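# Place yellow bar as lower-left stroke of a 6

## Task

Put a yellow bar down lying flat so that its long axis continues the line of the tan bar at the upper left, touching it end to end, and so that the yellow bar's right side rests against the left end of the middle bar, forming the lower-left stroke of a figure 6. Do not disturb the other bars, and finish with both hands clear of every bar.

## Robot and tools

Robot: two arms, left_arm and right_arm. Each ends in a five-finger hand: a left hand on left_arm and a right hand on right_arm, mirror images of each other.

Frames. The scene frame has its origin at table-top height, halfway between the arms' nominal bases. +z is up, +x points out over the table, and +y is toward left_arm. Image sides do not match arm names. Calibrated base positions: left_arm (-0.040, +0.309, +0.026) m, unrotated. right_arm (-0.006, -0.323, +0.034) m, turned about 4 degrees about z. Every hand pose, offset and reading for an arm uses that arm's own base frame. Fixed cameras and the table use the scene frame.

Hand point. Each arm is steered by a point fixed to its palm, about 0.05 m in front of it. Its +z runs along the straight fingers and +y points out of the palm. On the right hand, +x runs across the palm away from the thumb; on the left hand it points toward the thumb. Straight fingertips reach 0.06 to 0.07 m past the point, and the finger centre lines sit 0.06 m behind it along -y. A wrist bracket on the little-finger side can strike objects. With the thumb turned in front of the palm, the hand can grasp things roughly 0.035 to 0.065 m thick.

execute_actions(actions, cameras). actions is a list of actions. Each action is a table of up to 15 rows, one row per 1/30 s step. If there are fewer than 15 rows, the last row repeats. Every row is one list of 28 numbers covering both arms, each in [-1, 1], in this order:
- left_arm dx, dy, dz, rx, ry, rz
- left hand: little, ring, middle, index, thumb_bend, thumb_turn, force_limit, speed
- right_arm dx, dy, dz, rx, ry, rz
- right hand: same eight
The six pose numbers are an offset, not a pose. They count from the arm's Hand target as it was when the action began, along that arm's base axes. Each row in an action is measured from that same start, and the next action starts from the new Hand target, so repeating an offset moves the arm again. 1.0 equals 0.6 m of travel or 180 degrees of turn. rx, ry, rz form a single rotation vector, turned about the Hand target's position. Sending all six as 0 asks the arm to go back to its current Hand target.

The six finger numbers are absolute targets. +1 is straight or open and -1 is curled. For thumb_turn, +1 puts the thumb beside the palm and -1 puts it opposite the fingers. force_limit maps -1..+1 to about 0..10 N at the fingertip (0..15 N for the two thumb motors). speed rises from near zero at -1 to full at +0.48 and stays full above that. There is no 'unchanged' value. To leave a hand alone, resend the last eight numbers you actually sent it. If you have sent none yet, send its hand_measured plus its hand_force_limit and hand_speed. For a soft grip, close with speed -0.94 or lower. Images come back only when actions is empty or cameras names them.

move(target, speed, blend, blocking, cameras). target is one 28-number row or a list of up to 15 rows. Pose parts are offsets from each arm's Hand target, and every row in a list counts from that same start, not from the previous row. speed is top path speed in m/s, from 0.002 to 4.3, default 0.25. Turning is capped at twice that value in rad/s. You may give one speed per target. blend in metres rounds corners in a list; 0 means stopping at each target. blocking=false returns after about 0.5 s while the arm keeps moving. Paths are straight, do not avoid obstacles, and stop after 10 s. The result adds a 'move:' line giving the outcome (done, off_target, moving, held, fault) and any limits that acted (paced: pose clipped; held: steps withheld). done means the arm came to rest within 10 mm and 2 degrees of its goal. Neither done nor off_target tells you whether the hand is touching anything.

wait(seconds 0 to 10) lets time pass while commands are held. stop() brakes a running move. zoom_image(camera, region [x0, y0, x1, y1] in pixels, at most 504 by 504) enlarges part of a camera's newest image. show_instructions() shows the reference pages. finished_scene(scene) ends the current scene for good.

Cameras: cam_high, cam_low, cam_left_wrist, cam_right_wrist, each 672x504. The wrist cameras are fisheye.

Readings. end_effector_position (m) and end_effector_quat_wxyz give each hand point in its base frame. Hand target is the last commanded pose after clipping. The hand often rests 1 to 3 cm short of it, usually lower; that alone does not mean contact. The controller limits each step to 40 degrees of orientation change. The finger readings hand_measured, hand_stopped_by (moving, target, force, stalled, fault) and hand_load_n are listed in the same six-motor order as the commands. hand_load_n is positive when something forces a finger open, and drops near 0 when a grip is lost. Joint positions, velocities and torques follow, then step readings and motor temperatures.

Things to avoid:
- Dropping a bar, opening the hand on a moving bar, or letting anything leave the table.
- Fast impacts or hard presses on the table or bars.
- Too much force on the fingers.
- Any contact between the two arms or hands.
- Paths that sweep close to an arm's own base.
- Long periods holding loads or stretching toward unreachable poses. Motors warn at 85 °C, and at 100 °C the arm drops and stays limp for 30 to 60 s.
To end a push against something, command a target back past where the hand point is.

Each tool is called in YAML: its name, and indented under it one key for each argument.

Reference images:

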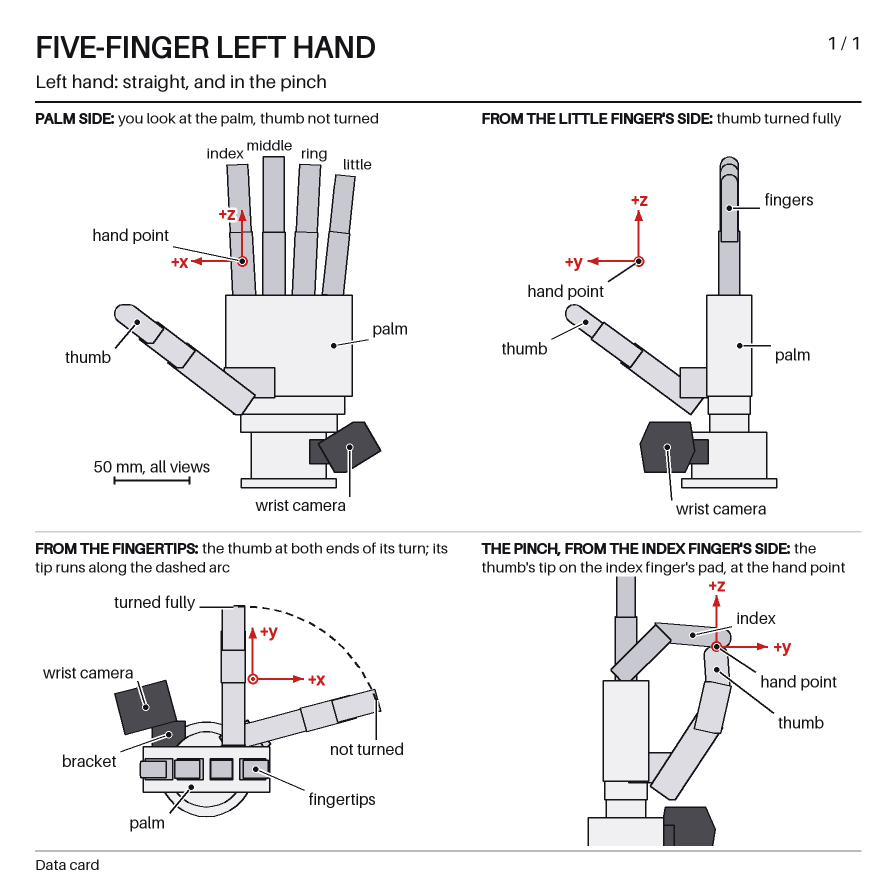

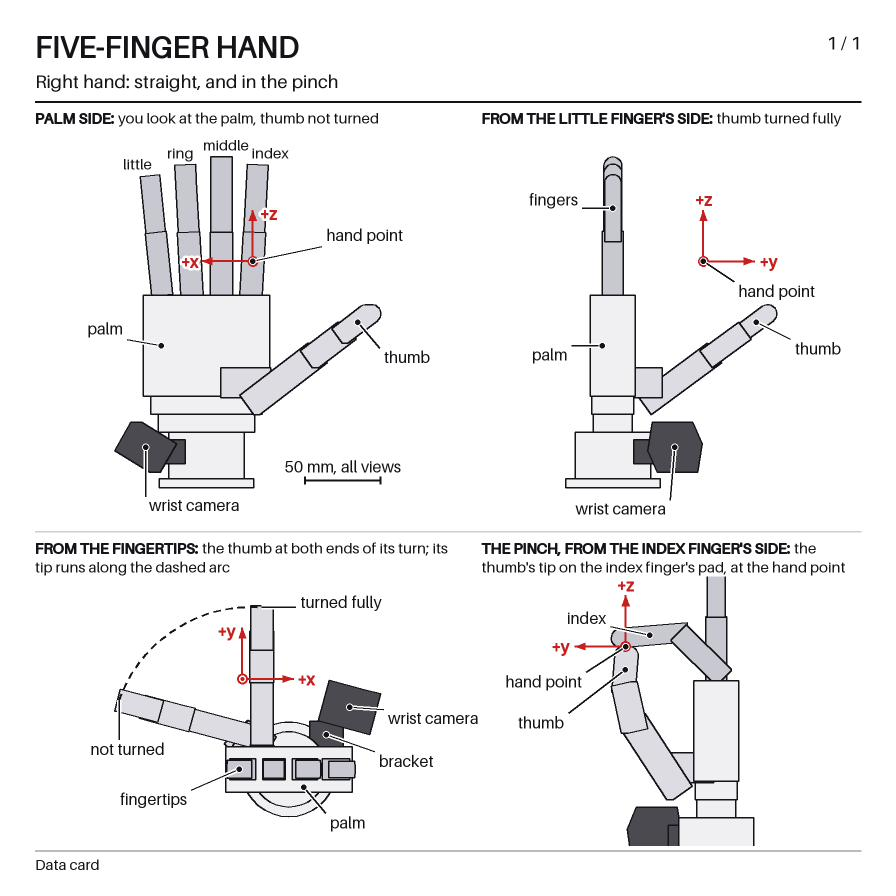

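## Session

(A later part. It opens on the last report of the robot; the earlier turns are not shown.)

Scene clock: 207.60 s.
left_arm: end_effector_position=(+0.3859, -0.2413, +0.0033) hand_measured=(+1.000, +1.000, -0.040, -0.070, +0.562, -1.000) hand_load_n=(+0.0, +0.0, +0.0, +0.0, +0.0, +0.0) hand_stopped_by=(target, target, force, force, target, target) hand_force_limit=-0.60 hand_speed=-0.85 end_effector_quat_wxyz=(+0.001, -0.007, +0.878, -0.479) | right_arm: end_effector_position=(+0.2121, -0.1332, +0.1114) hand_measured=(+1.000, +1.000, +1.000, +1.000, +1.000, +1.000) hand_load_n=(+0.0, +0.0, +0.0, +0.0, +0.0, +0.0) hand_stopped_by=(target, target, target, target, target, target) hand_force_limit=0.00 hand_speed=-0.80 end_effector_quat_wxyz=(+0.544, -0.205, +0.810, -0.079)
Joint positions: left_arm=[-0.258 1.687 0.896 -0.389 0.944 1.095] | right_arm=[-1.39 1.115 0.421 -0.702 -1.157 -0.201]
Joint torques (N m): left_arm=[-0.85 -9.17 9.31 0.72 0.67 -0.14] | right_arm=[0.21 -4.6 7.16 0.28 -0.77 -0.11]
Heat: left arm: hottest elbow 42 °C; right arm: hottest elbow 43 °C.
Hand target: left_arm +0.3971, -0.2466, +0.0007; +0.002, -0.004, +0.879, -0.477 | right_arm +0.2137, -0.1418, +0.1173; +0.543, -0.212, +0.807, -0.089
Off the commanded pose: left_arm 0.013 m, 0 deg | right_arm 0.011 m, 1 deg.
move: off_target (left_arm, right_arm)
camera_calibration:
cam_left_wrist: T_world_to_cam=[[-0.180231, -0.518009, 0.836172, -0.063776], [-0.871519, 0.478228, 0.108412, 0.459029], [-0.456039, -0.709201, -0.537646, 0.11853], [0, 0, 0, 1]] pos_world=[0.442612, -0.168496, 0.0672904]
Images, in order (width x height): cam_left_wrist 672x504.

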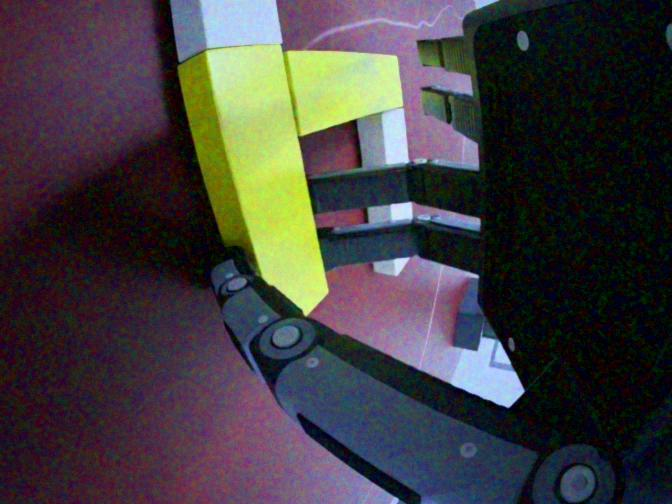

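move:
  target:
    - [0,0,0,0,0,0,1,1,-0.052,-0.087,0.562,-1,-0.6,-0.88, 0,0,0,0,0,0, 1,1,1,1,1,1,0,-0.8]
  speed: 0.03
  cameras: ["cam_left_wrist"]

zoom_image:
  camera: "cam_left_wrist"
  region: [170, 0, 320, 90]

zoom_image:
  camera: "cam_left_wrist"
  region: [270, 30, 350, 150]

Scene clock: 223.80 s.
left_arm: end_effector_position=(+0.3861, -0.2413, +0.0033) hand_measured=(+1.000, +1.000, -0.052, -0.086, +0.562, -1.000) hand_load_n=(+0.0, +0.0, +1.0, +1.5, +1.5, +0.5) hand_stopped_by=(target, target, target, target, target, target) hand_force_limit=-0.60 hand_speed=-0.88 end_effector_quat_wxyz=(+0.002, -0.007, +0.878, -0.478) | right_arm: end_effector_position=(+0.2121, -0.1332, +0.1114) hand_measured=(+1.000, +1.000, +1.000, +1.000, +1.000, +1.000) hand_load_n=(+0.0, +0.5, +0.0, +0.0, +0.0, +0.0) hand_stopped_by=(target, target, target, target, target, target) hand_force_limit=0.00 hand_speed=-0.80 end_effector_quat_wxyz=(+0.544, -0.205, +0.810, -0.079)
Joint positions: left_arm=[-0.258 1.687 0.897 -0.389 0.944 1.095] | right_arm=[-1.39 1.115 0.421 -0.702 -1.157 -0.201]
Joint torques (N m): left_arm=[-0.67 -9 9.44 0.66 0.57 -0.17] | right_arm=[0.26 -4.48 7.13 0.27 -0.78 -0.11]
Heat: left arm: hottest elbow 41 °C; right arm: hottest elbow 43 °C.
Hand target: left_arm +0.3972, -0.2466, +0.0007; +0.002, -0.004, +0.879, -0.477 | right_arm +0.2137, -0.1418, +0.1173; +0.543, -0.212, +0.807, -0.089
Off the commanded pose: left_arm 0.013 m, 0 deg | right_arm 0.011 m, 1 deg.
move: off_target (left_arm, right_arm)
camera_calibration:
cam_left_wrist: T_world_to_cam=[[-0.180473, -0.518298, 0.83594, -0.0637494], [-0.871627, 0.47807, 0.108234, 0.459226], [-0.455736, -0.709095, -0.538042, 0.118584], [0, 0, 0, 1]] pos_world=[0.442812, -0.168496, 0.0673898]
Images, in order (width x height): cam_left_wrist 672x504.

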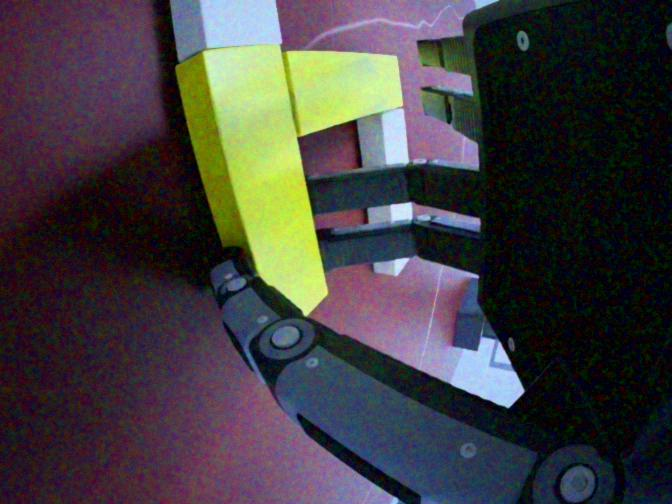

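Scaled by 3.360 from the camera's 672x504 image, which has a finer 960x720 frame.

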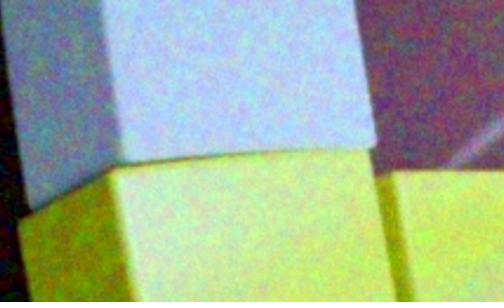

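Scaled by 4.200 from the camera's 672x504 image, which has a finer 960x720 frame.

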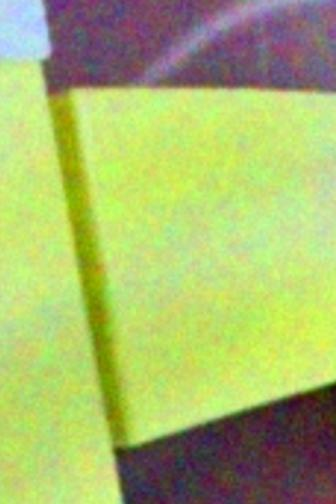

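move:
  target:
    - [0,0,0,0,0,0,1,1,-0.040,-0.074,0.562,-1,-0.6,-0.85, 0,0,0,0,0,0, 1,1,1,1,1,1,0,-0.8]
    - [0,0,0,0,0,0,1,1,-0.040,-0.074,0.536,-1,-0.7,-0.85, 0,0,0,0,0,0, 1,1,1,1,1,1,0,-0.8]
  speed: 0.03
  cameras: ["cam_left_wrist"]

zoom_image:
  camera: "cam_left_wrist"
  region: [170, 0, 320, 90]

zoom_image:
  camera: "cam_left_wrist"
  region: [270, 30, 350, 150]

Scene clock: 233.97 s.
left_arm: end_effector_position=(+0.3861, -0.2413, +0.0033) hand_measured=(+1.000, +1.000, -0.040, -0.074, +0.544, -1.000) hand_load_n=(-0.5, +0.0, +0.5, +2.0, +2.0, -0.5) hand_stopped_by=(target, target, target, target, force, target) hand_force_limit=-0.70 hand_speed=-0.85 end_effector_quat_wxyz=(+0.002, -0.007, +0.878, -0.478) | right_arm: end_effector_position=(+0.2121, -0.1332, +0.1114) hand_measured=(+1.000, +1.000, +1.000, +1.000, +1.000, +1.000) hand_load_n=(+0.0, +0.0, +0.0, +0.0, +0.0, +0.0) hand_stopped_by=(target, target, target, target, target, target) hand_force_limit=0.00 hand_speed=-0.80 end_effector_quat_wxyz=(+0.544, -0.205, +0.810, -0.079)
Joint positions: left_arm=[-0.258 1.687 0.897 -0.389 0.944 1.095] | right_arm=[-1.39 1.115 0.421 -0.702 -1.157 -0.201]
Joint torques (N m): left_arm=[-1.14 -9.41 9.1 0.42 0.7 -0.14] | right_arm=[0.26 -4.54 7.16 0.27 -0.78 -0.11]
Heat: left arm: hottest elbow 41 °C; right arm: hottest elbow 43 °C.
Hand target: left_arm +0.3972, -0.2466, +0.0007; +0.002, -0.004, +0.879, -0.477 | right_arm +0.2137, -0.1418, +0.1173; +0.543, -0.212, +0.807, -0.089
Off the commanded pose: left_arm 0.013 m, 0 deg | right_arm 0.011 m, 1 deg.
move: off_target (left_arm, right_arm); target 2's new numbers were sent with left_arm's hand 0.013 m and 0 deg from that target
camera_calibration:
cam_left_wrist: T_world_to_cam=[[-0.180568, -0.518571, 0.835751, -0.0636884], [-0.871712, 0.477922, 0.108205, 0.459193], [-0.455536, -0.708996, -0.538342, 0.118603], [0, 0, 0, 1]] pos_world=[0.442812, -0.168397, 0.0673892]
Images, in order (width x height): cam_left_wrist 672x504.

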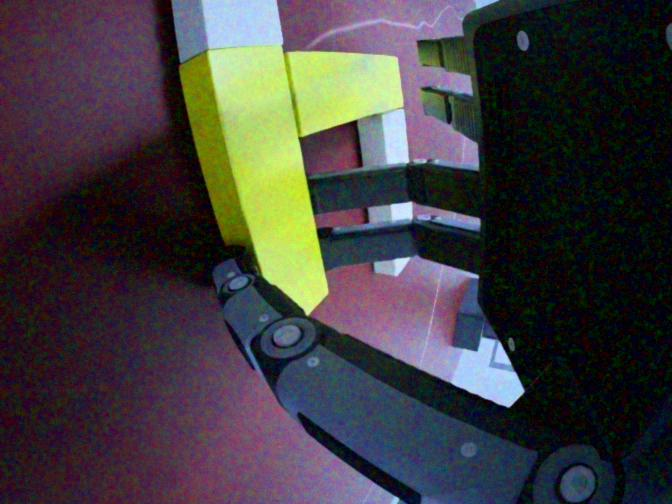

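Scaled by 3.360 from the camera's 672x504 image, which has a finer 960x720 frame.

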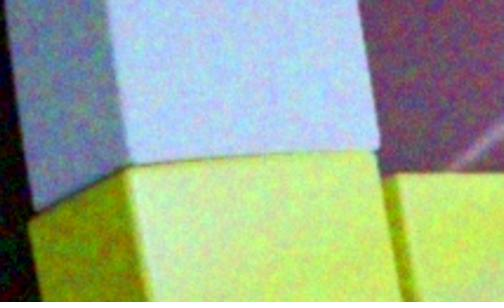

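Scaled by 4.200 from the camera's 672x504 image, which has a finer 960x720 frame.

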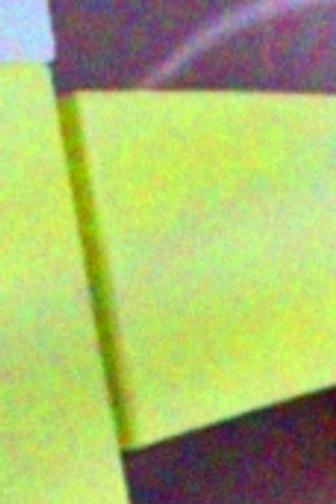

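move:
  target:
    - [0,0,0,0,0,0,1,1,0.3,0.3,0.575,-1,-0.5,-0.8, 0,0,0,0,0,0, 1,1,1,1,1,1,0,-0.8]
  speed: 0.03
  cameras: ["cam_left_wrist"]

zoom_image:
  camera: "cam_left_wrist"
  region: [160, 0, 360, 300]

zoom_image:
  camera: "cam_left_wrist"
  region: [170, 0, 320, 90]

Scene clock: 240.17 s.
left_arm: end_effector_position=(+0.3882, -0.2417, +0.0039) hand_measured=(+1.000, +1.000, +0.300, +0.300, +0.576, -1.000) hand_load_n=(+0.5, +0.0, +0.0, +0.0, +0.0, +0.0) hand_stopped_by=(target, target, target, target, target, target) hand_force_limit=-0.50 hand_speed=-0.80 end_effector_quat_wxyz=(+0.003, -0.006, +0.878, -0.478) | right_arm: end_effector_position=(+0.2121, -0.1332, +0.1114) hand_measured=(+1.000, +1.000, +1.000, +1.000, +1.000, +1.000) hand_load_n=(+0.5, +0.0, +0.0, +0.0, +0.0, +0.0) hand_stopped_by=(target, target, target, target, target, target) hand_force_limit=0.00 hand_speed=-0.80 end_effector_quat_wxyz=(+0.544, -0.205, +0.810, -0.079)
Joint positions: left_arm=[-0.258 1.688 0.901 -0.389 0.943 1.095] | right_arm=[-1.39 1.115 0.421 -0.702 -1.157 -0.201]
Joint torques (N m): left_arm=[-1.2 -9.52 8.81 0.62 0.68 -0.12] | right_arm=[0.21 -4.6 7.16 0.27 -0.78 -0.11]
Heat: left arm: hottest elbow 41 °C; right arm: hottest elbow 43 °C.
Hand target: left_arm +0.3972, -0.2466, +0.0006; +0.002, -0.004, +0.879, -0.477 | right_arm +0.2137, -0.1418, +0.1173; +0.543, -0.212, +0.807, -0.089
Off the commanded pose: left_arm 0.011 m, 0 deg | right_arm 0.011 m, 1 deg.
move: off_target (left_arm, right_arm)
camera_calibration:
cam_left_wrist: T_world_to_cam=[[-0.182925, -0.518543, 0.835255, -0.0632054], [-0.872202, 0.477632, 0.105506, 0.461265], [-0.453654, -0.709212, -0.539645, 0.118713], [0, 0, 0, 1]] pos_world=[0.444609, -0.168897, 0.0681891]
Images, in order (width x height): cam_left_wrist 672x504.

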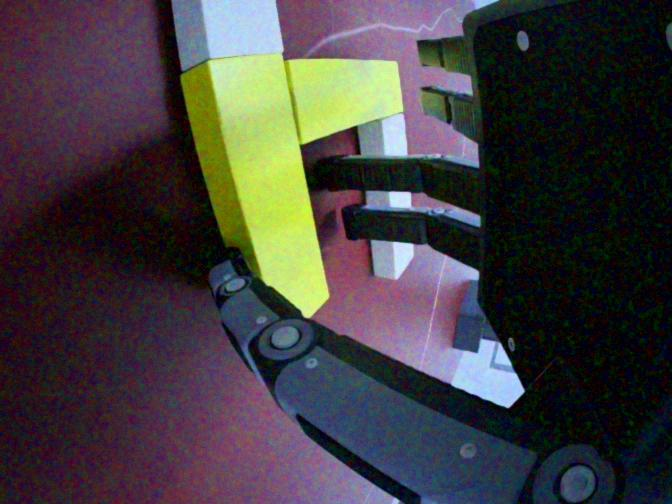

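Scaled by 1.680 from the camera's 672x504 image, which has a finer 960x720 frame.

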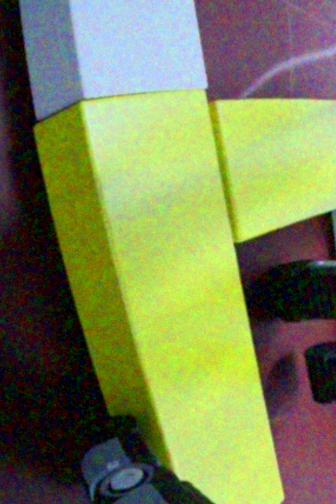

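Scaled by 3.360 from the camera's 672x504 image, which has a finer 960x720 frame.

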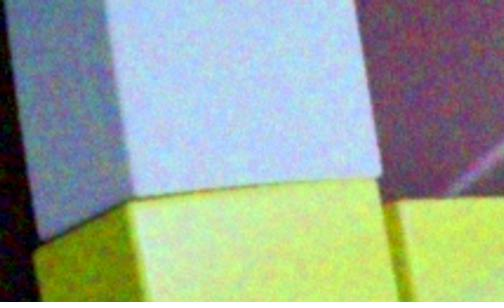

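move:
  target:
    - [-0.014,0.012,0.05,0,0,0,1,1,0.3,0.3,0.575,-1,-0.5,-0.8, 0,0,0,0,0,0, 1,1,1,1,1,1,0,-0.8]
    - [-0.014,0.02,0.2,0,0,0,1,1,0.3,0.3,0.575,-1,-0.5,-0.8, 0,0,0,0,0,0, 1,1,1,1,1,1,0,-0.8]
    - [-0.014,0.2,0.25,0,0,0,1,1,0.3,0.3,0.575,-1,-0.5,-0.8, 0,0,0,0,0,0, 1,1,1,1,1,1,0,-0.8]
  speed: [0.06,0.15,0.25]
  blend: [0.01,0.02,0]
  cameras: ["cam_left_wrist","cam_low"]

zoom_image:
  camera: "cam_left_wrist"
  region: [140, 0, 360, 200]

Scene clock: 248.57 s.
left_arm: end_effector_position=(+0.3769, -0.1251, +0.1441) hand_measured=(+1.000, +1.000, +0.300, +0.300, +0.576, -1.000) hand_load_n=(+0.0, -0.5, +0.0, +0.0, +0.0, +0.0) hand_stopped_by=(target, target, target, target, target, target) hand_force_limit=-0.50 hand_speed=-0.80 end_effector_quat_wxyz=(-0.004, -0.012, +0.879, -0.477) | right_arm: end_effector_position=(+0.2121, -0.1332, +0.1114) hand_measured=(+1.000, +1.000, +1.000, +1.000, +1.000, +1.000) hand_load_n=(+0.0, +0.0, +0.0, +0.0, +0.0, +0.0) hand_stopped_by=(target, target, target, target, target, target) hand_force_limit=0.00 hand_speed=-0.80 end_effector_quat_wxyz=(+0.544, -0.205, +0.810, -0.079)
Joint positions: left_arm=[0.014 1.477 1.102 -1.208 0.994 1.565] | right_arm=[-1.39 1.115 0.421 -0.702 -1.157 -0.201]
Joint torques (N m): left_arm=[-1.14 -8.82 10.95 -0.42 0.91 -0.11] | right_arm=[0.09 -4.66 7.16 0.27 -0.78 -0.11]
Heat: left arm: hottest elbow 41 °C; right arm: hottest elbow 43 °C.
Hand target: left_arm +0.3888, -0.1267, +0.1507; +0.002, -0.004, +0.879, -0.477 | right_arm +0.2137, -0.1418, +0.1173; +0.543, -0.212, +0.807, -0.089
Off the commanded pose: left_arm 0.014 m, 1 deg | right_arm 0.011 m, 1 deg.
move: off_target (left_arm, right_arm)
camera_calibration:
cam_left_wrist: T_world_to_cam=[[-0.166324, -0.521937, 0.836611, -0.128741], [-0.871838, 0.474222, 0.122526, 0.377955], [-0.46069, -0.709011, -0.533918, 0.273801], [0, 0, 0, 1]] pos_world=[0.43424, -0.0523015, 0.207584]
Images, in order (width x height): cam_low 672x504, cam_left_wrist 672x504.

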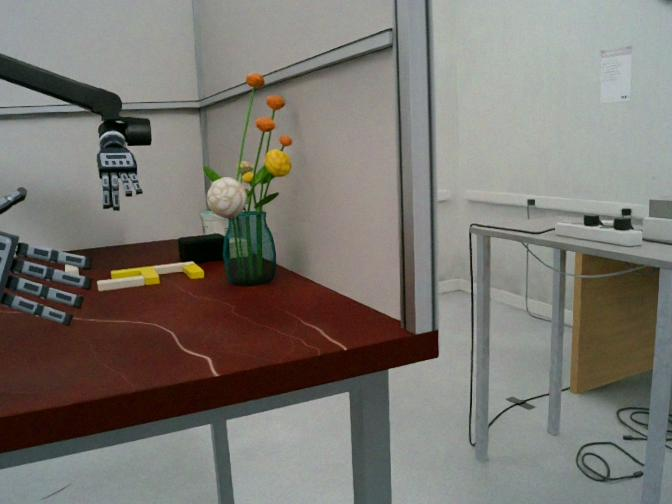

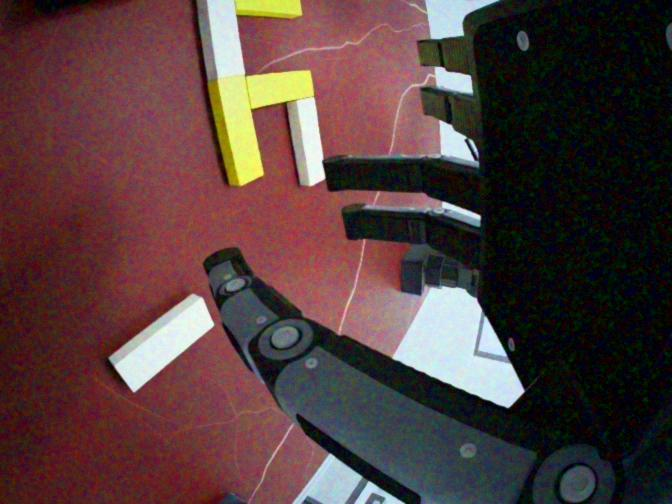

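Scaled by 2.291 from the camera's 672x504 image, which has a finer 960x720 frame.

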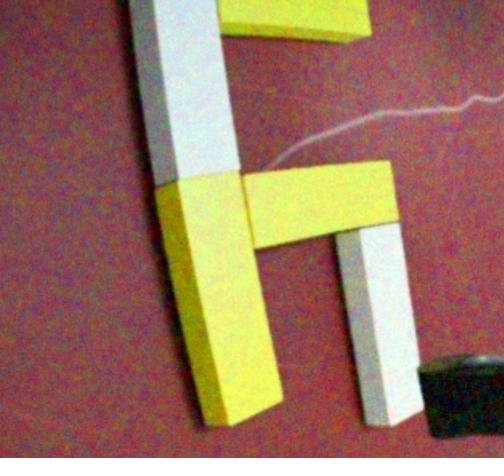

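finished_scene:
  scene: 3

The scene is finished: the task was done.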